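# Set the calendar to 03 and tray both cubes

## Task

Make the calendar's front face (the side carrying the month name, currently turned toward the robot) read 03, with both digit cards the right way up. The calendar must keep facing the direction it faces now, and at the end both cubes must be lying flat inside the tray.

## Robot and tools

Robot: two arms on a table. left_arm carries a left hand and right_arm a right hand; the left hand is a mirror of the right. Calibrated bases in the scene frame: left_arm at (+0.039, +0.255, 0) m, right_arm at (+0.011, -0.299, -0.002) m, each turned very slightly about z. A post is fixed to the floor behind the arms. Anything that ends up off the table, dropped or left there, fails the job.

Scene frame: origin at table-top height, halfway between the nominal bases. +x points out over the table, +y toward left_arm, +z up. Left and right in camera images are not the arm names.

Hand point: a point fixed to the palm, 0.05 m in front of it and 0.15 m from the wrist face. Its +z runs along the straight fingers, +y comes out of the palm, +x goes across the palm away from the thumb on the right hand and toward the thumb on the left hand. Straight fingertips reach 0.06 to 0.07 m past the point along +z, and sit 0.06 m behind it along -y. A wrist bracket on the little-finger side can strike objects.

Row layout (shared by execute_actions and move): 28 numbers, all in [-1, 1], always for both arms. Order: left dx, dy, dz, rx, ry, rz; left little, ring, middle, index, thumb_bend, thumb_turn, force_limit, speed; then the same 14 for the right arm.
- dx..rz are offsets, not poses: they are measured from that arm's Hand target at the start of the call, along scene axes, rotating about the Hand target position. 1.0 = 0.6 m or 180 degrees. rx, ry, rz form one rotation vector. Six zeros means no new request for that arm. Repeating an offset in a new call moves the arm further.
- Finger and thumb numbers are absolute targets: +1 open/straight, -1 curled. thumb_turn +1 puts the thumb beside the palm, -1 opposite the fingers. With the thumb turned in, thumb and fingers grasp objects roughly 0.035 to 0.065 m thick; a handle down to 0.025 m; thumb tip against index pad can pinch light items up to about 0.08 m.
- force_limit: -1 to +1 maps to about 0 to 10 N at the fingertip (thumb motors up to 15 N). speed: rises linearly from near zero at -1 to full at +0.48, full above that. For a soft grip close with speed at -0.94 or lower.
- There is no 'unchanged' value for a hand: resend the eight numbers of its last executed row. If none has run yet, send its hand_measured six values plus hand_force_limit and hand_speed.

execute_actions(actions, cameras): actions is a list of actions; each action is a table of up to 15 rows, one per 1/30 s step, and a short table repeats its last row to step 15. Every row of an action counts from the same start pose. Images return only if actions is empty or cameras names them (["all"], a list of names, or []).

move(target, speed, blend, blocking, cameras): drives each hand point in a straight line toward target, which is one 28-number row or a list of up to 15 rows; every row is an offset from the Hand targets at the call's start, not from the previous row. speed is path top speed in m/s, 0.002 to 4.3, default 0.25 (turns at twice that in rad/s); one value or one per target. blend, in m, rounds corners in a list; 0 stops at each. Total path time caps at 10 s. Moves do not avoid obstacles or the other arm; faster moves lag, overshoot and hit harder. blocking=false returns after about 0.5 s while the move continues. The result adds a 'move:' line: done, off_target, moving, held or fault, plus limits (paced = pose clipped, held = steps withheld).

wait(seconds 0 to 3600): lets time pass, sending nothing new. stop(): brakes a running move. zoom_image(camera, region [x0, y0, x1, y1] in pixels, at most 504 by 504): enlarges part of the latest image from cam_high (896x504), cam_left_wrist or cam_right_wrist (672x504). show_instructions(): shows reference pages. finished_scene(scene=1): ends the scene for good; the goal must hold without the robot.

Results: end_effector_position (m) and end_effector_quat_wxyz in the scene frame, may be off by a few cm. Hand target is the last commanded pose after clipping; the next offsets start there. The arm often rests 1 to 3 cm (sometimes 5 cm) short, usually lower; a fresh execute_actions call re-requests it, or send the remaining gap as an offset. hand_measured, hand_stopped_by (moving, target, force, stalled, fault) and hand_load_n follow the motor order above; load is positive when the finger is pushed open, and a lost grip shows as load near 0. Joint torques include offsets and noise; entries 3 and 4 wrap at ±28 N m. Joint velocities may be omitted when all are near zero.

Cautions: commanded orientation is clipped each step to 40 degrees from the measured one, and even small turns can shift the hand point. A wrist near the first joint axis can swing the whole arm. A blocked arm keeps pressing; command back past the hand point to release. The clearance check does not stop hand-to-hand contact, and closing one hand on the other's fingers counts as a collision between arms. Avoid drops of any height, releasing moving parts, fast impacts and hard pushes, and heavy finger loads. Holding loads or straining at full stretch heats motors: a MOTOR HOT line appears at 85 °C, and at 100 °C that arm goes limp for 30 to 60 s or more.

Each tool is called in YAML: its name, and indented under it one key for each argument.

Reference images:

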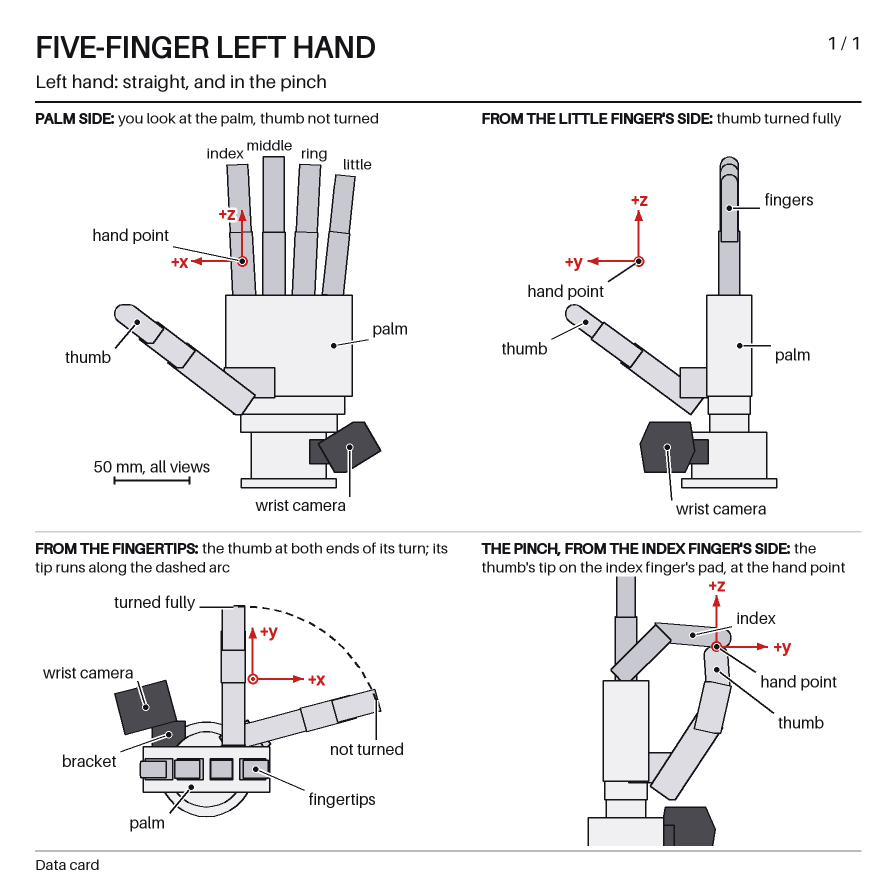

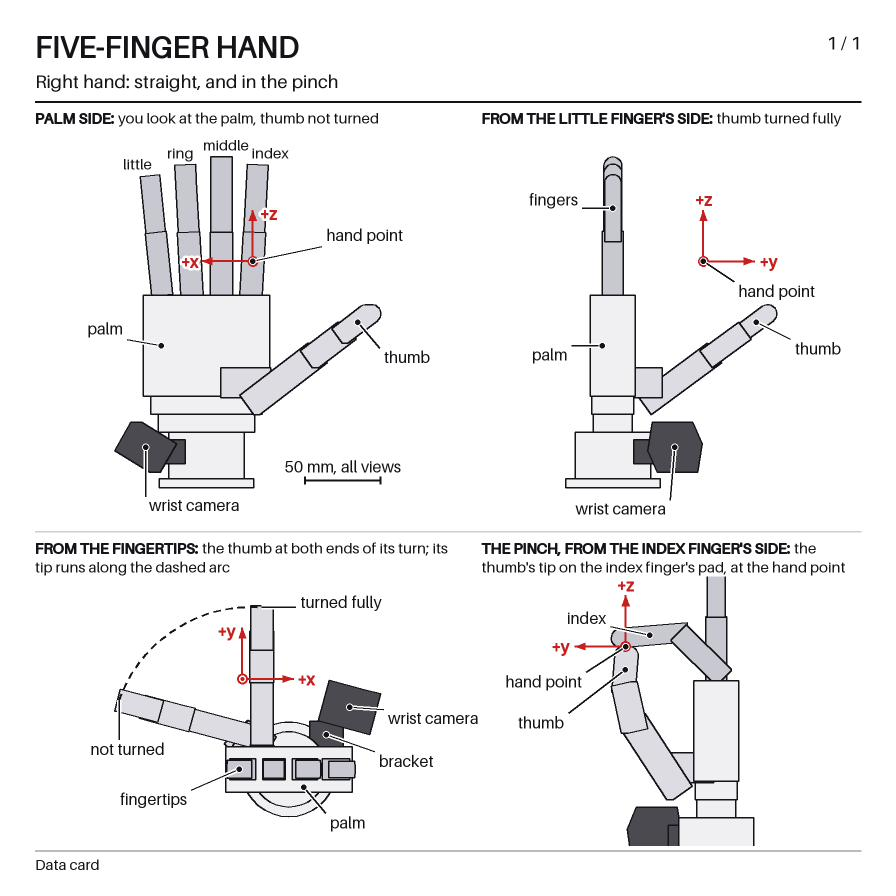

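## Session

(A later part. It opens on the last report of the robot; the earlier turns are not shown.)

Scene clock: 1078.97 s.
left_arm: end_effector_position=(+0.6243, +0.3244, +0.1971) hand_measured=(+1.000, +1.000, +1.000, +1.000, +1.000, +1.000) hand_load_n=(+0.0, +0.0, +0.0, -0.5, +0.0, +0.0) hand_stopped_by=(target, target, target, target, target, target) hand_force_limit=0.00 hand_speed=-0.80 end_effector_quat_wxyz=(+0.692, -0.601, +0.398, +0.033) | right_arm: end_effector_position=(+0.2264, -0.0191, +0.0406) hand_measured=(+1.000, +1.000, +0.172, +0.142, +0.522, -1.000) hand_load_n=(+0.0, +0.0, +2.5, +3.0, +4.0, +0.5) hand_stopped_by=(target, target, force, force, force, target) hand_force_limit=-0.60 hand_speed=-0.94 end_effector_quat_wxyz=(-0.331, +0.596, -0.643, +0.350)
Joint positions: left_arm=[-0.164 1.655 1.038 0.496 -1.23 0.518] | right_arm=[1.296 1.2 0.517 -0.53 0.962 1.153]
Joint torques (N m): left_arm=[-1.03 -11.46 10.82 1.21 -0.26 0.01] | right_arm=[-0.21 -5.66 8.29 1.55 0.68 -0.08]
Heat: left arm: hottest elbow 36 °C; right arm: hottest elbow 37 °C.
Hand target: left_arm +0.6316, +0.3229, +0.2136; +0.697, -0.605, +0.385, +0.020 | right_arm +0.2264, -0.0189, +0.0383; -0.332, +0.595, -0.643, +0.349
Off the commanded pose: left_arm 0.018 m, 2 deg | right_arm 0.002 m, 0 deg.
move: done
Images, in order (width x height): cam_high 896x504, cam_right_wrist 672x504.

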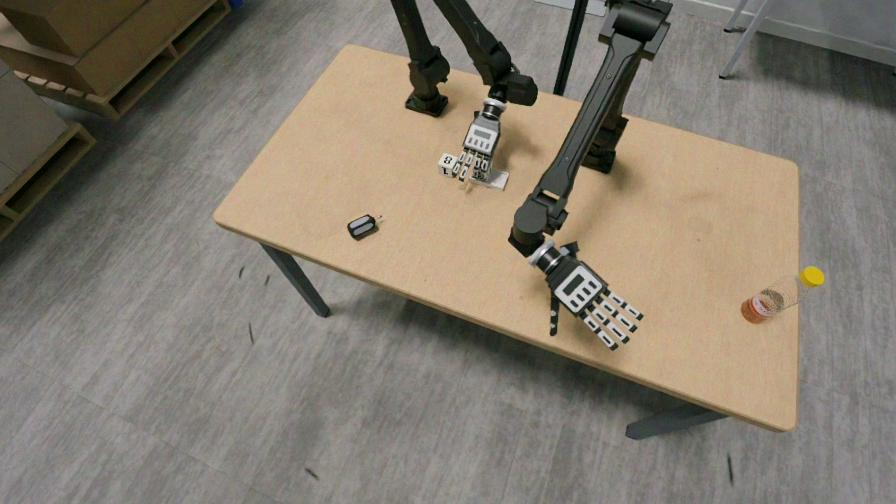

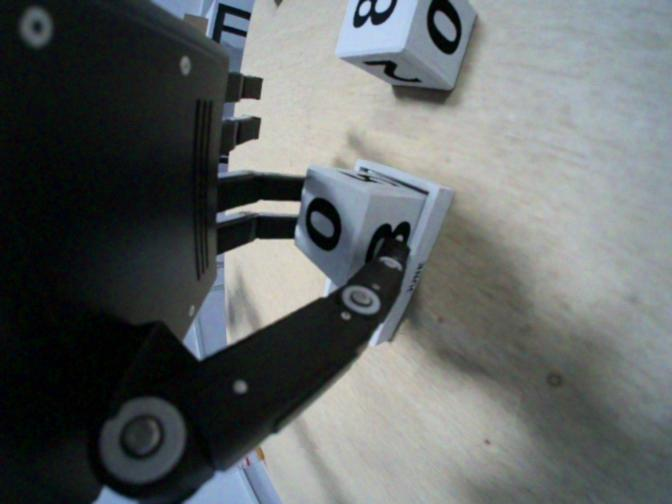

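move:
  target: [0,0,0,0,0,0,1,1,1,1,1,1,0,-0.8,0,0,-0.004,0,0,0,1,1,0.0,0.0,0.3,-1,-0.6,-0.94]
  speed: 0.03
  cameras: ["cam_right_wrist"]

zoom_image:
  camera: "cam_right_wrist"
  region: [350, 145, 470, 265]

Scene clock: 1084.33 s.
left_arm: end_effector_position=(+0.6243, +0.3244, +0.1971) hand_measured=(+1.000, +1.000, +1.000, +1.000, +1.000, +1.000) hand_load_n=(+0.0, +0.0, +0.0, +0.0, +0.0, +0.0) hand_stopped_by=(target, target, target, target, target, target) hand_force_limit=0.00 hand_speed=-0.80 end_effector_quat_wxyz=(+0.692, -0.601, +0.398, +0.033) | right_arm: end_effector_position=(+0.2268, -0.0181, +0.0406) hand_measured=(+1.000, +1.000, +0.172, +0.142, +0.522, -1.000) hand_load_n=(+0.0, +0.0, +2.0, +2.5, +3.5, +0.5) hand_stopped_by=(target, target, force, force, force, target) hand_force_limit=-0.60 hand_speed=-0.94 end_effector_quat_wxyz=(-0.333, +0.594, -0.644, +0.349)
Joint positions: left_arm=[-0.164 1.655 1.038 0.496 -1.23 0.518] | right_arm=[1.296 1.2 0.514 -0.52 0.962 1.153]
Joint torques (N m): left_arm=[-0.97 -11.46 10.82 1.21 -0.26 0.01] | right_arm=[-0.21 -5.19 8.16 1.55 0.66 -0.08]
Heat: left arm: hottest elbow 36 °C; right arm: hottest elbow 37 °C.
Hand target: left_arm +0.6316, +0.3229, +0.2136; +0.697, -0.605, +0.385, +0.020 | right_arm +0.2264, -0.0189, +0.0359; -0.332, +0.595, -0.643, +0.349
Off the commanded pose: left_arm 0.018 m, 2 deg | right_arm 0.005 m, 0 deg.
move: done

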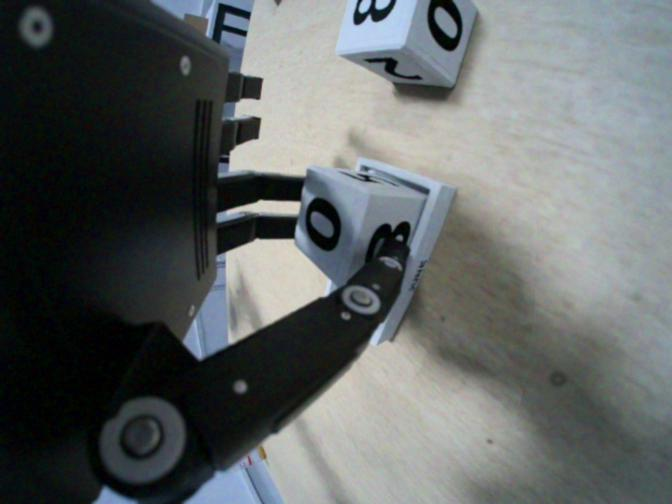

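Scaled by 4.200 from the camera's image (finer frame: 960x720).

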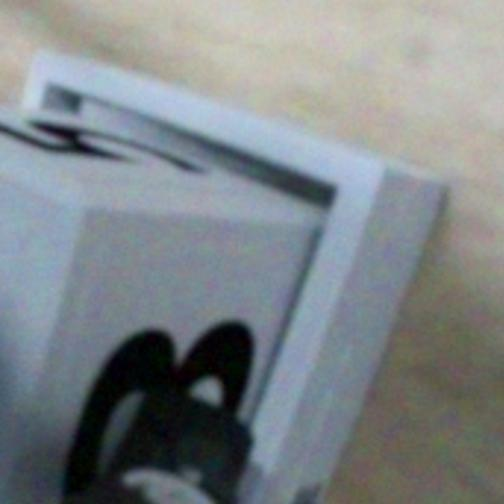

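move:
  target:
    - [0,0,0,0,0,0,1,1,1,1,1,1,0,-0.8,0,0,0.007,0,0,0,1,1,0.0,0.0,0.3,-1,-0.6,-0.94]
    - [0,0,0,0,0,0,1,1,1,1,1,1,0,-0.8,0,0,0.007,0,0,0,1,1,0.5,0.5,0.85,-1,-0.6,-0.8]
  speed: 0.03
  cameras: ["cam_right_wrist","cam_high"]

zoom_image:
  camera: "cam_right_wrist"
  region: [280, 130, 480, 350]

zoom_image:
  camera: "cam_high"
  region: [450, 150, 520, 200]

Scene clock: 1095.37 s.
left_arm: end_effector_position=(+0.6243, +0.3244, +0.1971) hand_measured=(+1.000, +1.000, +1.000, +1.000, +1.000, +1.000) hand_load_n=(+0.0, +0.0, +0.0, +0.0, +0.0, -0.5) hand_stopped_by=(target, target, target, target, target, target) hand_force_limit=0.00 hand_speed=-0.80 end_effector_quat_wxyz=(+0.692, -0.601, +0.398, +0.033) | right_arm: end_effector_position=(+0.2268, -0.0181, +0.0406) hand_measured=(+1.000, +1.000, +0.500, +0.500, +0.850, -1.000) hand_load_n=(+0.0, +0.0, +0.0, +0.0, +0.0, +0.5) hand_stopped_by=(target, target, target, target, target, target) hand_force_limit=-0.60 hand_speed=-0.80 end_effector_quat_wxyz=(-0.333, +0.594, -0.644, +0.349)
Joint positions: left_arm=[-0.164 1.655 1.038 0.496 -1.23 0.518] | right_arm=[1.296 1.2 0.514 -0.52 0.962 1.153]
Joint torques (N m): left_arm=[-1.03 -11.46 10.82 1.21 -0.25 0] | right_arm=[-0.26 -5.95 8.72 0.95 0.66 -0.09]
Heat: left arm: hottest elbow 36 °C; right arm: hottest elbow 37 °C.
Hand target: left_arm +0.6316, +0.3229, +0.2136; +0.697, -0.605, +0.385, +0.020 | right_arm +0.2264, -0.0189, +0.0401; -0.332, +0.595, -0.643, +0.349
Off the commanded pose: left_arm 0.018 m, 2 deg | right_arm 0.001 m, 0 deg.
move: done
Images, in order (width x height): cam_high 896x504, cam_right_wrist 672x504.

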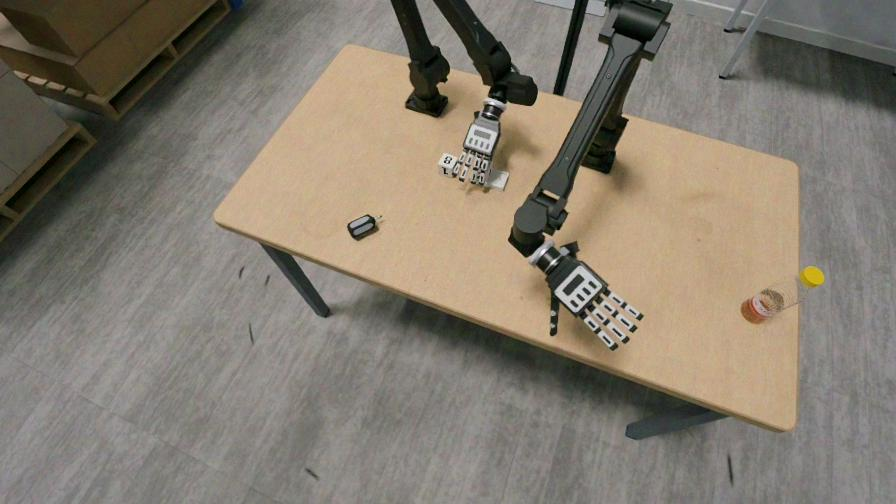

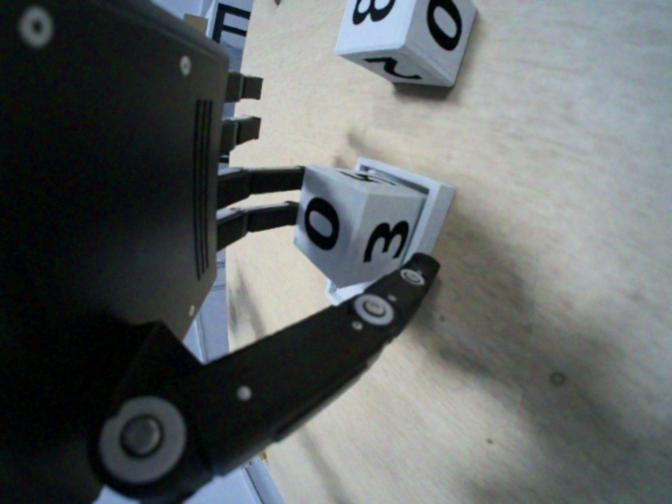

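Scaled by 2.291 from the camera's image (finer frame: 960x720).

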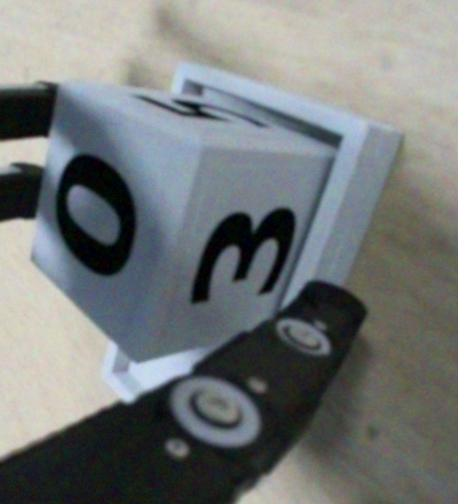

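Scaled by 7.200 from the camera's image (finer frame: 1280x720).

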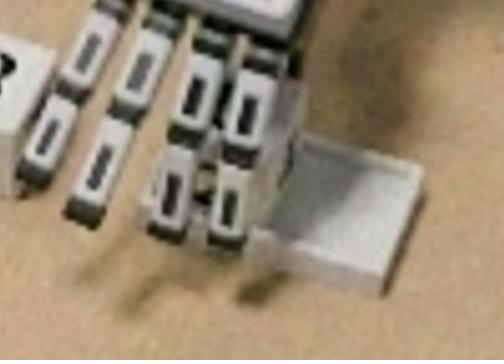

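move:
  target: [0,0,0,0,0,0,1,1,1,1,1,1,0,-0.8,0,0,0.16,0,0,0,1,1,0.6,0.6,1,-1,-0.6,-0.8]
  speed: 0.1
  cameras: ["cam_right_wrist","cam_high"]

zoom_image:
  camera: "cam_right_wrist"
  region: [280, 50, 480, 350]

zoom_image:
  camera: "cam_high"
  region: [430, 140, 520, 200]

Scene clock: 1104.40 s.
left_arm: end_effector_position=(+0.6243, +0.3244, +0.1971) hand_measured=(+1.000, +1.000, +1.000, +1.000, +1.000, +1.000) hand_load_n=(+0.0, +0.0, +0.0, -0.5, +0.0, +0.0) hand_stopped_by=(target, target, target, target, target, target) hand_force_limit=0.00 hand_speed=-0.80 end_effector_quat_wxyz=(+0.692, -0.601, +0.398, +0.033) | right_arm: end_effector_position=(+0.2224, -0.0321, +0.1163) hand_measured=(+1.000, +1.000, +0.600, +0.600, +1.000, -1.000) hand_load_n=(+0.0, +0.0, +0.0, +0.0, +0.0, +0.0) hand_stopped_by=(target, target, target, target, target, target) hand_force_limit=-0.60 hand_speed=-0.80 end_effector_quat_wxyz=(-0.318, +0.603, -0.639, +0.358)
Joint positions: left_arm=[-0.164 1.655 1.038 0.496 -1.23 0.518] | right_arm=[1.296 1.029 0.641 -0.859 0.962 1.153]
Joint torques (N m): left_arm=[-0.97 -11.46 10.82 1.22 -0.25 0.01] | right_arm=[-0.15 -5.42 14.08 0.64 0.67 -0.1]
Heat: left arm: hottest elbow 36 °C; right arm: hottest elbow 37 °C.
Hand target: left_arm +0.6316, +0.3229, +0.2136; +0.697, -0.605, +0.385, +0.020 | right_arm +0.2264, -0.0190, +0.1360; -0.332, +0.595, -0.643, +0.349
Off the commanded pose: left_arm 0.018 m, 2 deg | right_arm 0.024 m, 2 deg.
move: off_target (right_arm)
Images, in order (width x height): cam_high 896x504, cam_right_wrist 672x504.

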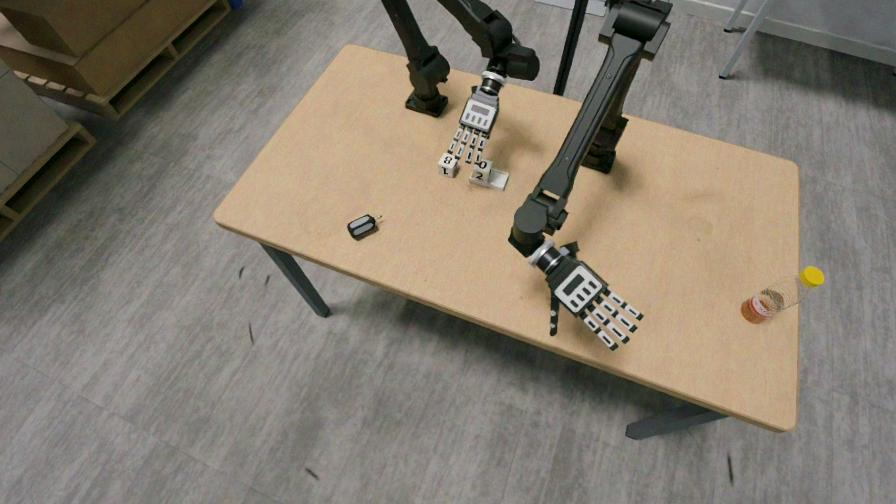

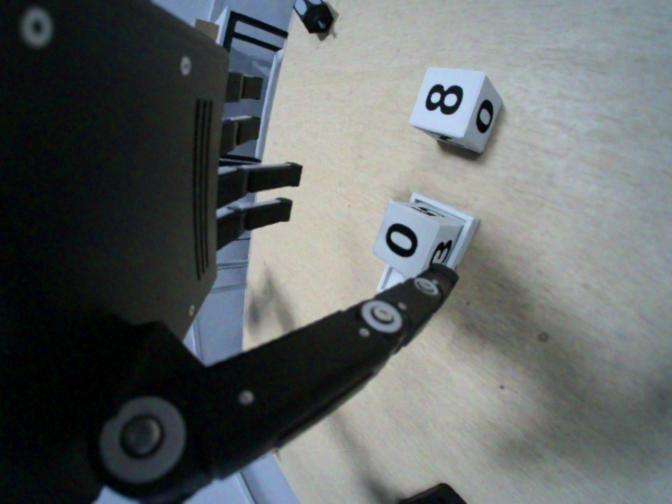

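Scaled by 1.680 from the camera's image (finer frame: 960x720).

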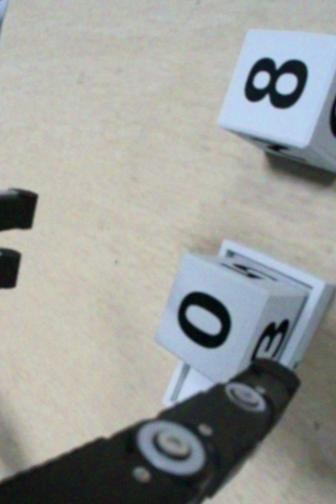

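Scaled by 5.600 from the camera's image (finer frame: 1280x720).

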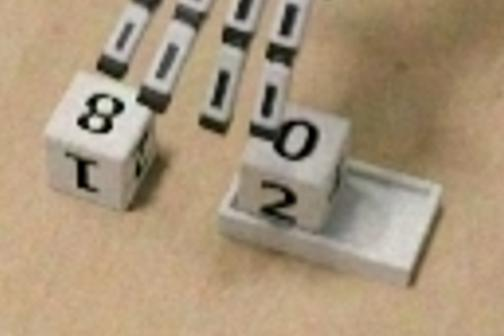

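move:
  target: [0,0,0,0,0,0,1,1,1,1,1,1,0,-0.8,0.018,-0.15,-0.03,0,0,0,1,1,0.6,0.6,1,-1,-0.6,-0.8]
  speed: 0.12
  cameras: ["cam_right_wrist","cam_high"]

zoom_image:
  camera: "cam_right_wrist"
  region: [300, 100, 500, 400]

zoom_image:
  camera: "cam_high"
  region: [460, 150, 520, 200]

Scene clock: 1118.17 s.
left_arm: end_effector_position=(+0.6243, +0.3244, +0.1971) hand_measured=(+1.000, +1.000, +1.000, +1.000, +1.000, +1.000) hand_load_n=(+0.0, +0.0, +0.0, +0.0, +0.0, +0.0) hand_stopped_by=(target, target, target, target, target, target) hand_force_limit=0.00 hand_speed=-0.80 end_effector_quat_wxyz=(+0.692, -0.601, +0.398, +0.033) | right_arm: end_effector_position=(+0.2351, -0.1093, +0.1164) hand_measured=(+1.000, +1.000, +0.600, +0.600, +1.000, -1.000) hand_load_n=(-0.5, +0.0, -0.5, +0.0, +0.0, +0.0) hand_stopped_by=(target, target, target, target, target, target) hand_force_limit=-0.60 hand_speed=-0.80 end_effector_quat_wxyz=(-0.328, +0.596, -0.644, +0.350)
Joint positions: left_arm=[-0.164 1.655 1.038 0.496 -1.23 0.518] | right_arm=[1.107 0.716 0.467 -0.75 0.873 0.879]
Joint torques (N m): left_arm=[-1.03 -11.46 10.82 1.22 -0.26 0.01] | right_arm=[-0.67 -2.14 10.85 1.91 0.45 -0.19]
Heat: left arm: hottest elbow 36 °C; right arm: hottest elbow 39 °C.
Hand target: left_arm +0.6316, +0.3229, +0.2136; +0.697, -0.605, +0.385, +0.020 | right_arm +0.2372, -0.1089, +0.1180; -0.332, +0.595, -0.643, +0.349
Off the commanded pose: left_arm 0.018 m, 2 deg | right_arm 0.003 m, 0 deg.
move: done
Images, in order (width x height): cam_high 896x504, cam_right_wrist 672x504.

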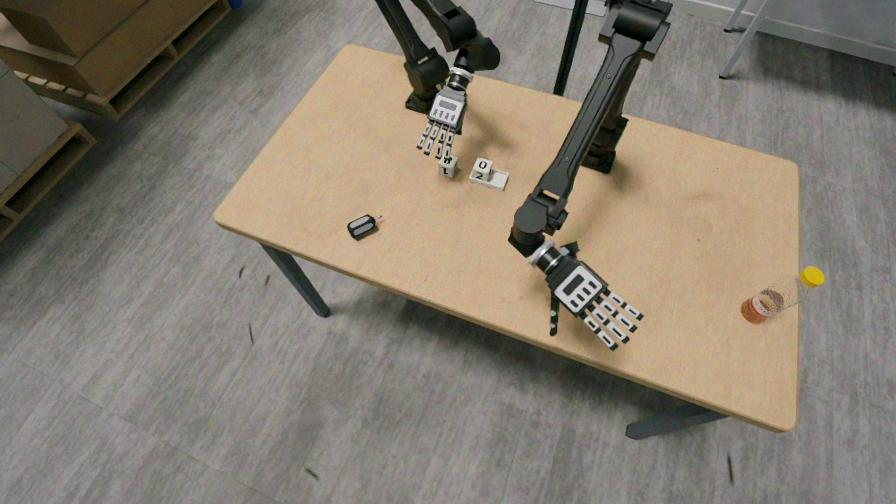

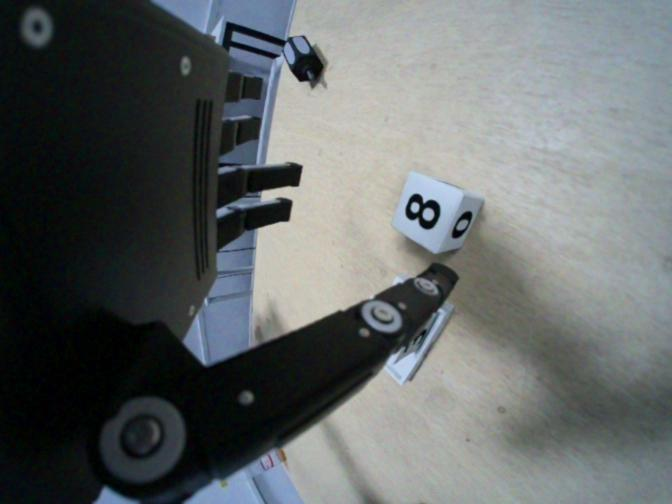

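Scaled by 1.680 from the camera's image (finer frame: 960x720).

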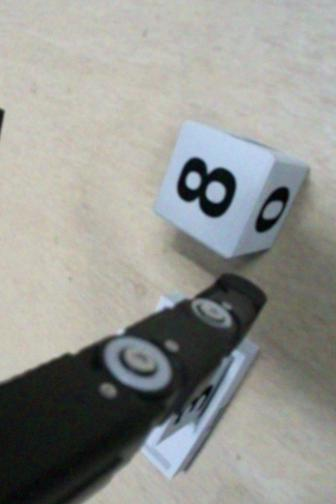

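Scaled by 8.400 from the camera's image (finer frame: 1280x720).

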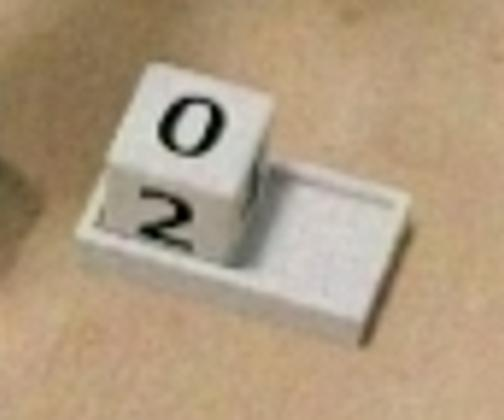

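zoom_image:
  camera: "cam_high"
  region: [466, 170, 512, 194]

Scaled by 10.957 from the camera's image (finer frame: 1280x720).

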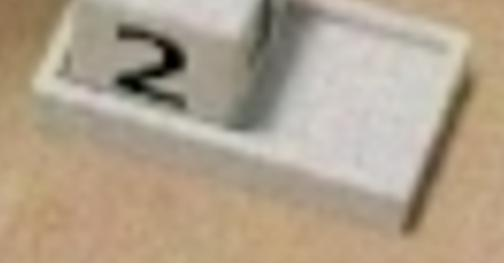

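move:
  target: [0,0,0,0,0,0,1,1,1,1,1,1,0,-0.8,-0.0033,-0.0092,-0.055,0,0,0,1,1,0.6,0.6,1,-1,-0.6,-0.8]
  speed: 0.1
  cameras: ["cam_right_wrist"]

zoom_image:
  camera: "cam_right_wrist"
  region: [300, 120, 500, 320]

Scene clock: 1175.43 s.
left_arm: end_effector_position=(+0.6243, +0.3244, +0.1971) hand_measured=(+1.000, +1.000, +1.000, +1.000, +1.000, +1.000) hand_load_n=(+0.0, +0.0, +0.0, +0.0, +0.0, +0.0) hand_stopped_by=(target, target, target, target, target, target) hand_force_limit=0.00 hand_speed=-0.80 end_effector_quat_wxyz=(+0.692, -0.601, +0.398, +0.033) | right_arm: end_effector_position=(+0.2328, -0.1154, +0.0853) hand_measured=(+1.000, +1.000, +0.600, +0.600, +1.000, -1.000) hand_load_n=(+0.0, +0.0, +0.0, -0.5, +0.0, +0.0) hand_stopped_by=(target, target, target, target, target, target) hand_force_limit=-0.60 hand_speed=-0.80 end_effector_quat_wxyz=(-0.333, +0.594, -0.644, +0.348)
Joint positions: left_arm=[-0.164 1.655 1.038 0.496 -1.23 0.518] | right_arm=[1.102 0.719 0.379 -0.643 0.87 0.872]
Joint torques (N m): left_arm=[-0.97 -11.52 10.82 1.21 -0.26 0.01] | right_arm=[-0.73 -0.85 10.93 1.92 0.44 -0.2]
Heat: left arm: hottest elbow 36 °C; right arm: hottest elbow 38 °C.
Hand target: left_arm +0.6316, +0.3229, +0.2136; +0.697, -0.605, +0.385, +0.020 | right_arm +0.2352, -0.1146, +0.0849; -0.332, +0.595, -0.643, +0.349
Off the commanded pose: left_arm 0.018 m, 2 deg | right_arm 0.003 m, 0 deg.
move: done

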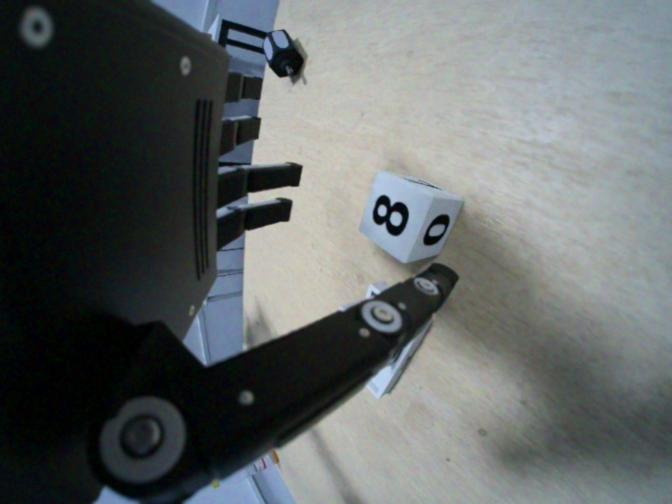

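Scaled by 2.520 from the camera's image (finer frame: 960x720).

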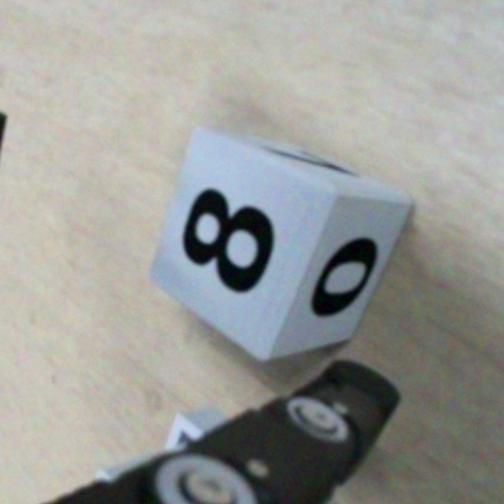

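move:
  target: [0,0,0,0,0,0,1,1,1,1,1,1,0,-0.8,0.0008,-0.0035,-0.05,0,0,0,1,1,0.6,0.6,1,-1,-0.6,-0.8]
  speed: 0.08
  cameras: ["cam_right_wrist","cam_high"]

zoom_image:
  camera: "cam_right_wrist"
  region: [280, 120, 480, 320]

zoom_image:
  camera: "cam_high"
  region: [410, 130, 520, 200]

Scene clock: 1192.50 s.
left_arm: end_effector_position=(+0.6243, +0.3244, +0.1971) hand_measured=(+1.000, +1.000, +1.000, +1.000, +1.000, +1.000) hand_load_n=(+0.0, +0.0, +0.0, +0.0, +0.0, +0.0) hand_stopped_by=(target, target, target, target, target, target) hand_force_limit=0.00 hand_speed=-0.80 end_effector_quat_wxyz=(+0.692, -0.601, +0.398, +0.033) | right_arm: end_effector_position=(+0.2334, -0.1169, +0.0555) hand_measured=(+1.000, +1.000, +0.600, +0.600, +1.000, -1.000) hand_load_n=(+0.0, +0.0, +0.0, +0.0, +0.0, +0.0) hand_stopped_by=(target, target, target, target, target, target) hand_force_limit=-0.60 hand_speed=-0.80 end_effector_quat_wxyz=(-0.333, +0.594, -0.644, +0.348)
Joint positions: left_arm=[-0.164 1.655 1.038 0.496 -1.23 0.518] | right_arm=[1.094 0.773 0.312 -0.514 0.866 0.862]
Joint torques (N m): left_arm=[-0.97 -11.46 10.82 1.22 -0.26 0.01] | right_arm=[-0.79 -1.08 10.36 1.96 0.44 -0.2]
Heat: left arm: hottest elbow 36 °C; right arm: hottest elbow 39 °C.
Hand target: left_arm +0.6316, +0.3229, +0.2136; +0.697, -0.605, +0.385, +0.020 | right_arm +0.2356, -0.1166, +0.0549; -0.332, +0.595, -0.643, +0.349
Off the commanded pose: left_arm 0.018 m, 2 deg | right_arm 0.002 m, 0 deg.
move: done
Images, in order (width x height): cam_high 896x504, cam_right_wrist 672x504.

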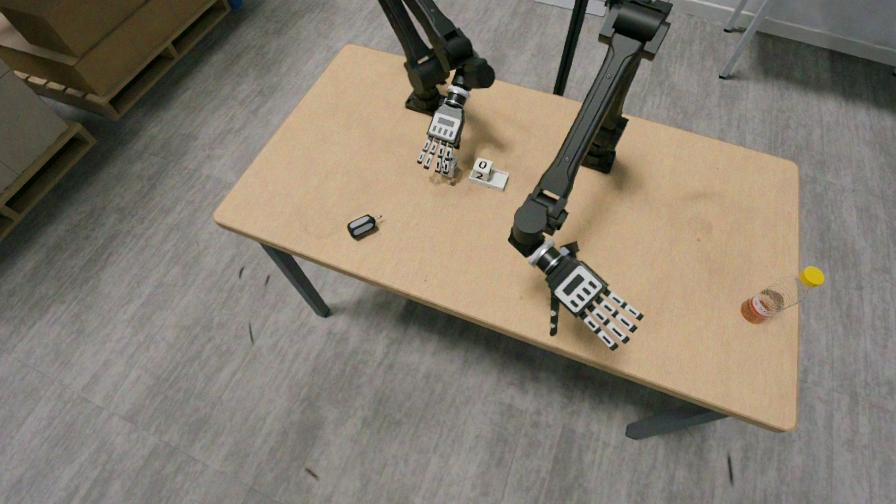

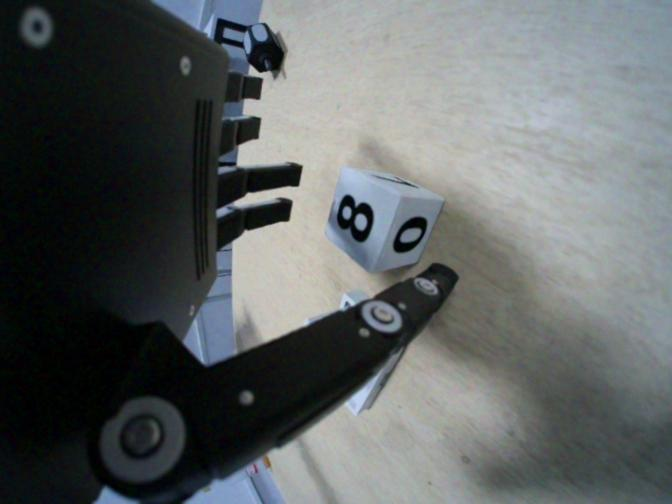

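Scaled by 2.520 from the camera's image (finer frame: 960x720).

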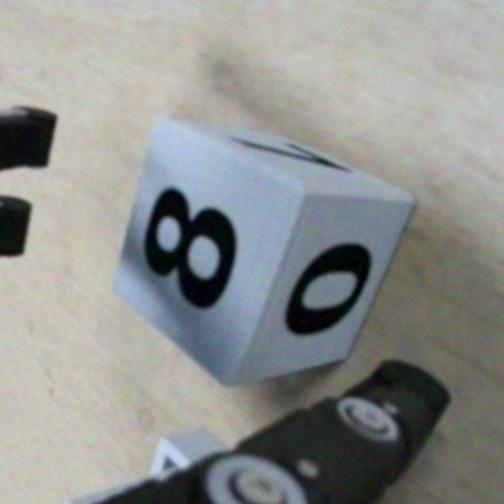

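Scaled by 4.582 from the camera's image (finer frame: 1280x720).

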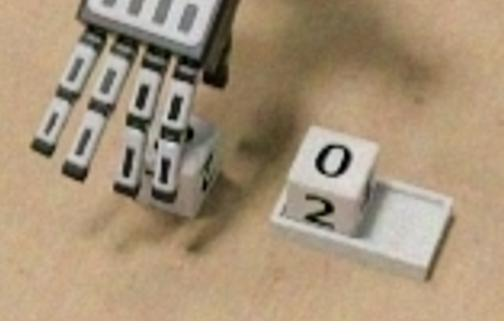

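move:
  target:
    - [0,0,0,0,0,0,1,1,1,1,1,1,0,-0.8,0,0,-0.041,0,0,0,1,1,0.6,0.6,1,-1,-0.6,-0.8]
    - [0,0,0,0,0,0,1,1,1,1,1,1,0,-0.8,0,0,-0.041,0,0,0,1,1,0.35,0.35,0.6,-1,-0.6,-0.8]
  speed: 0.06
  cameras: ["cam_right_wrist"]

zoom_image:
  camera: "cam_right_wrist"
  region: [280, 120, 480, 320]

Scene clock: 1205.23 s.
left_arm: end_effector_position=(+0.6243, +0.3244, +0.1971) hand_measured=(+1.000, +1.000, +1.000, +1.000, +1.000, +1.000) hand_load_n=(+0.0, +0.0, +0.0, +0.0, +0.0, +0.0) hand_stopped_by=(target, target, target, target, target, target) hand_force_limit=0.00 hand_speed=-0.80 end_effector_quat_wxyz=(+0.692, -0.601, +0.398, +0.033) | right_arm: end_effector_position=(+0.2338, -0.1162, +0.0316) hand_measured=(+1.000, +1.000, +0.350, +0.350, +0.600, -1.000) hand_load_n=(+0.0, +0.0, -0.5, +0.0, +0.0, +0.0) hand_stopped_by=(target, target, target, target, target, target) hand_force_limit=-0.60 hand_speed=-0.80 end_effector_quat_wxyz=(-0.333, +0.594, -0.644, +0.348)
Joint positions: left_arm=[-0.164 1.655 1.038 0.496 -1.23 0.518] | right_arm=[1.094 0.845 0.265 -0.394 0.866 0.861]
Joint torques (N m): left_arm=[-1.03 -11.46 10.82 1.21 -0.25 0.01] | right_arm=[-0.67 -1.49 9.69 1.95 0.44 -0.2]
Heat: left arm: hottest elbow 36 °C; right arm: hottest elbow 39 °C.
Hand target: left_arm +0.6316, +0.3229, +0.2136; +0.697, -0.605, +0.385, +0.020 | right_arm +0.2356, -0.1166, +0.0304; -0.332, +0.595, -0.643, +0.349
Off the commanded pose: left_arm 0.018 m, 2 deg | right_arm 0.002 m, 0 deg.
move: done

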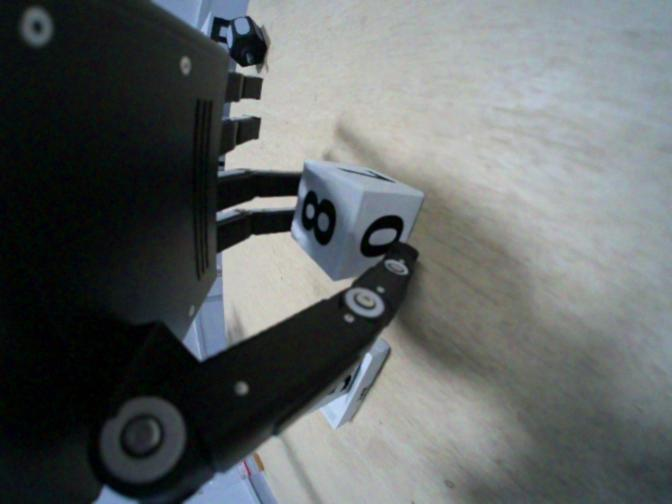

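Scaled by 2.520 from the camera's image (finer frame: 960x720).

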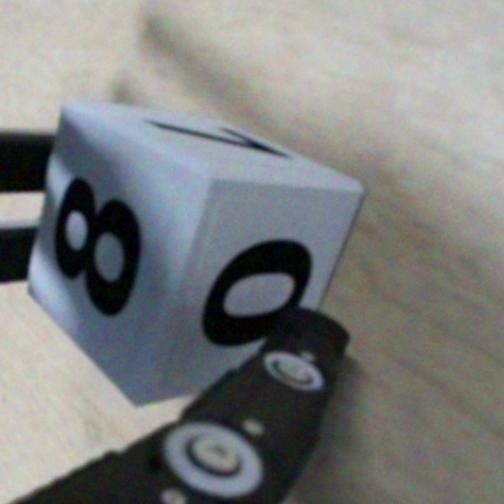

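move:
  target:
    - [0,0,0,0,0,0,1,1,1,1,1,1,0,-0.8,-0.0025,-0.003,0.001,0,0,0,1,1,0.35,0.35,0.6,-1,-0.6,-0.8]
    - [0,0,0,0,0,0,1,1,1,1,1,1,0,-0.8,-0.0025,-0.003,0.001,0,0,0,1,1,0.0,0.0,0.3,-1,-0.6,-0.94]
  speed: 0.06
  cameras: ["cam_right_wrist"]

zoom_image:
  camera: "cam_right_wrist"
  region: [280, 120, 480, 320]

Scene clock: 1227.63 s.
left_arm: end_effector_position=(+0.6243, +0.3244, +0.1971) hand_measured=(+1.000, +1.000, +1.000, +1.000, +1.000, +1.000) hand_load_n=(+0.0, +0.0, +0.0, +0.0, +0.0, +0.0) hand_stopped_by=(target, target, target, target, target, target) hand_force_limit=0.00 hand_speed=-0.80 end_effector_quat_wxyz=(+0.692, -0.601, +0.398, +0.033) | right_arm: end_effector_position=(+0.2338, -0.1162, +0.0316) hand_measured=(+1.000, +1.000, +0.172, +0.160, +0.508, -1.000) hand_load_n=(+0.0, +0.0, +2.0, +2.5, +3.5, +0.0) hand_stopped_by=(target, target, force, force, force, target) hand_force_limit=-0.60 hand_speed=-0.94 end_effector_quat_wxyz=(-0.333, +0.594, -0.644, +0.348)
Joint positions: left_arm=[-0.164 1.655 1.038 0.496 -1.23 0.518] | right_arm=[1.094 0.845 0.265 -0.394 0.866 0.861]
Joint torques (N m): left_arm=[-1.03 -11.52 10.82 1.22 -0.25 0.01] | right_arm=[-0.62 -2.49 9.43 1.47 0.49 -0.17]
Heat: left arm: hottest elbow 36 °C; right arm: hottest elbow 39 °C.
Hand target: left_arm +0.6316, +0.3229, +0.2136; +0.697, -0.605, +0.385, +0.020 | right_arm +0.2341, -0.1184, +0.0309; -0.332, +0.595, -0.643, +0.349
Off the commanded pose: left_arm 0.018 m, 2 deg | right_arm 0.002 m, 0 deg.
move: done

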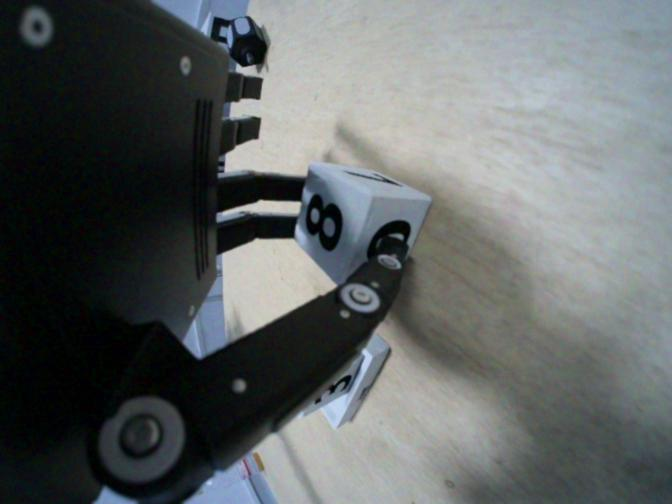

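Scaled by 2.520 from the camera's image (finer frame: 960x720).

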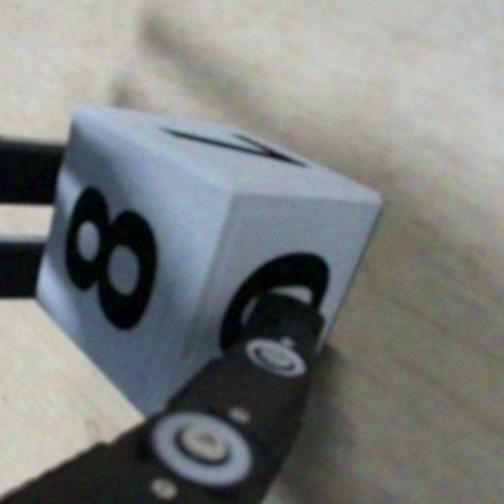

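move:
  target: [0,0,0,0,0,0,1,1,1,1,1,1,0,-0.8,0,0.01,0.11,0,0,0,1,1,0.0,0.0,0.3,-1,-0.6,-0.94]
  speed: 0.08
  cameras: ["cam_right_wrist","cam_high"]

Scene clock: 1240.43 s.
left_arm: end_effector_position=(+0.6243, +0.3244, +0.1971) hand_measured=(+1.000, +1.000, +1.000, +1.000, +1.000, +1.000) hand_load_n=(+0.0, +0.0, +0.0, +0.0, +0.0, +0.0) hand_stopped_by=(target, target, target, target, target, target) hand_force_limit=0.00 hand_speed=-0.80 end_effector_quat_wxyz=(+0.692, -0.601, +0.398, +0.033) | right_arm: end_effector_position=(+0.2276, -0.1277, +0.0715) hand_measured=(+1.000, +1.000, +0.172, +0.160, +0.508, -1.000) hand_load_n=(+0.0, +0.0, +1.5, +2.5, +3.5, +0.0) hand_stopped_by=(target, target, force, force, force, target) hand_force_limit=-0.60 hand_speed=-0.94 end_effector_quat_wxyz=(-0.309, +0.607, -0.640, +0.356)
Joint positions: left_arm=[-0.164 1.655 1.038 0.496 -1.23 0.518] | right_arm=[1.095 0.726 0.361 -0.668 0.867 0.861]
Joint torques (N m): left_arm=[-1.03 -11.46 10.82 1.22 -0.25 0.01] | right_arm=[0.26 -2.26 15.01 0.95 0.76 -0.02]
Heat: left arm: hottest elbow 36 °C; right arm: hottest elbow 39 °C.
Hand target: left_arm +0.6316, +0.3229, +0.2136; +0.697, -0.605, +0.385, +0.020 | right_arm +0.2341, -0.1124, +0.0969; -0.332, +0.595, -0.643, +0.349
Off the commanded pose: left_arm 0.018 m, 2 deg | right_arm 0.030 m, 3 deg.
move: off_target (right_arm)
Images, in order (width x height): cam_high 896x504, cam_right_wrist 672x504.

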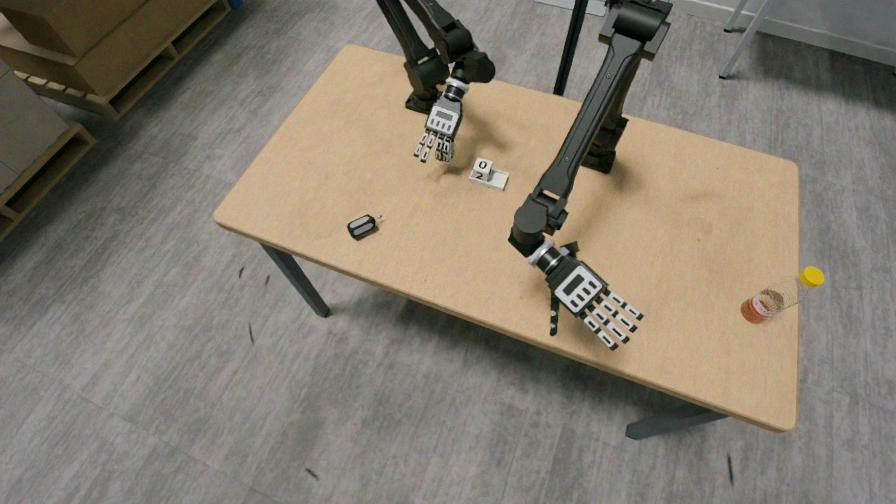

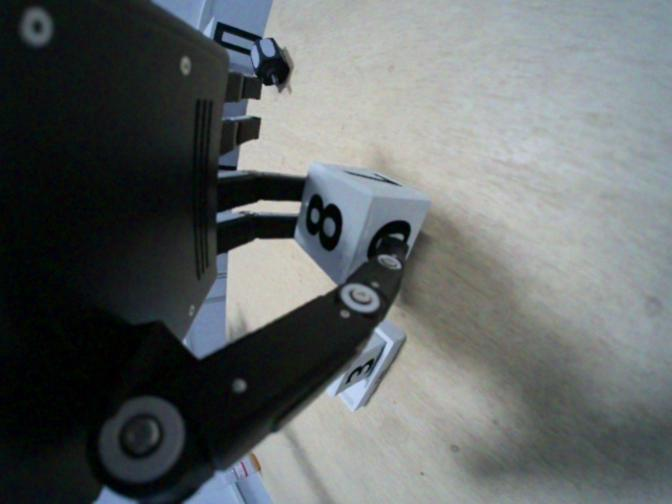

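move:
  target:
    - [0,0,0,0,0,0,1,1,1,1,1,1,0,-0.8,0,0.01,0.075,0,0,0,1,1,0.0,0.0,0.3,-1,-0.6,-0.94]
    - [0,0,0,0,0,0,1,1,1,1,1,1,0,-0.8,-0.005,0.25,0.05,0,0,0,1,1,0.0,0.0,0.3,-1,-0.6,-0.94]
  speed: 0.1
  cameras: ["cam_right_wrist","cam_high"]

zoom_image:
  camera: "cam_right_wrist"
  region: [280, 120, 500, 340]

zoom_image:
  camera: "cam_high"
  region: [450, 130, 540, 200]

Scene clock: 1252.63 s.
left_arm: end_effector_position=(+0.6243, +0.3244, +0.1971) hand_measured=(+1.000, +1.000, +1.000, +1.000, +1.000, +1.000) hand_load_n=(+0.0, +0.0, +0.0, +0.0, +0.0, +0.0) hand_stopped_by=(target, target, target, target, target, target) hand_force_limit=0.00 hand_speed=-0.80 end_effector_quat_wxyz=(+0.692, -0.601, +0.398, +0.033) | right_arm: end_effector_position=(+0.2275, +0.0199, +0.1103) hand_measured=(+1.000, +1.000, +0.172, +0.160, +0.508, -1.000) hand_load_n=(+0.0, +0.0, +1.5, +2.5, +4.0, +0.0) hand_stopped_by=(target, target, force, force, force, target) hand_force_limit=-0.60 hand_speed=-0.94 end_effector_quat_wxyz=(-0.317, +0.605, -0.637, +0.357)
Joint positions: left_arm=[-0.164 1.655 1.038 0.496 -1.23 0.518] | right_arm=[1.329 1.204 0.749 -0.836 0.969 1.201]
Joint torques (N m): left_arm=[-1.03 -11.52 10.82 1.22 -0.25 0.01] | right_arm=[0.15 -6.48 14.06 0.61 0.9 0.04]
Heat: left arm: hottest elbow 36 °C; right arm: hottest elbow 40 °C.
Hand target: left_arm +0.6316, +0.3229, +0.2136; +0.697, -0.605, +0.385, +0.020 | right_arm +0.2312, +0.0376, +0.1270; -0.332, +0.595, -0.643, +0.349
Off the commanded pose: left_arm 0.018 m, 2 deg | right_arm 0.025 m, 2 deg.
move: off_target (right_arm)
Images, in order (width x height): cam_high 896x504, cam_right_wrist 672x504.

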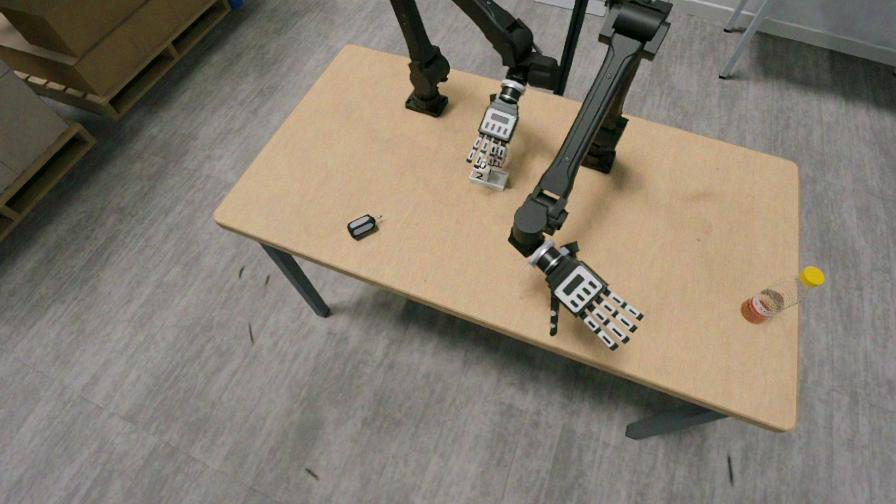

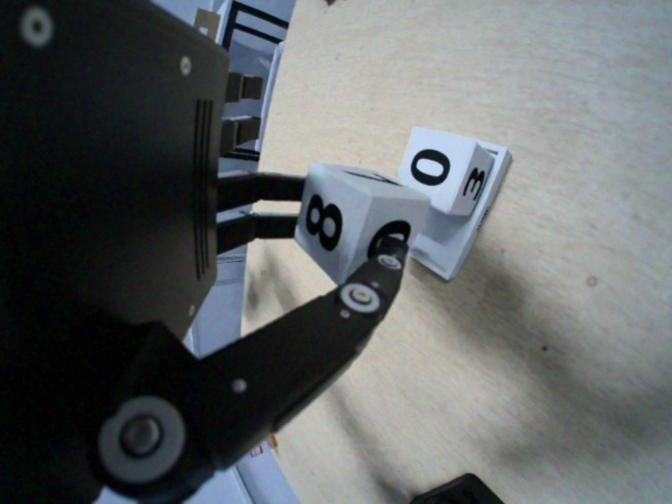

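Scaled by 2.291 from the camera's image (finer frame: 960x720).

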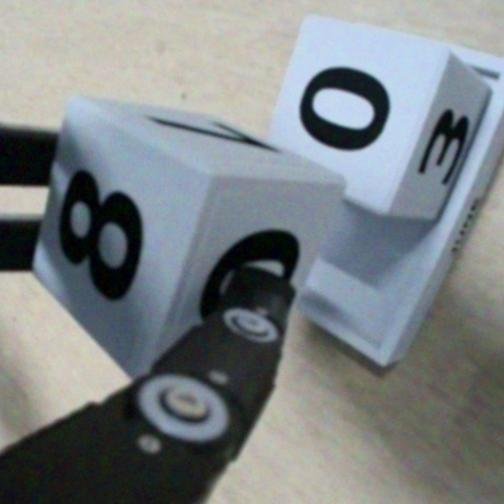

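Scaled by 5.600 from the camera's image (finer frame: 1280x720).

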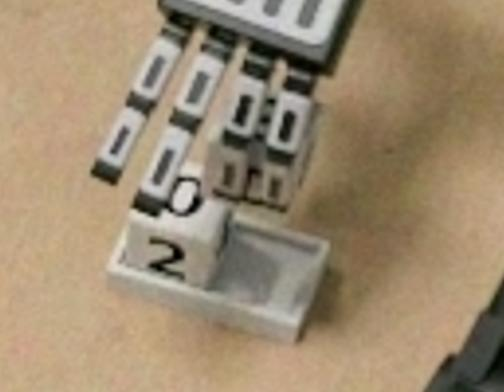

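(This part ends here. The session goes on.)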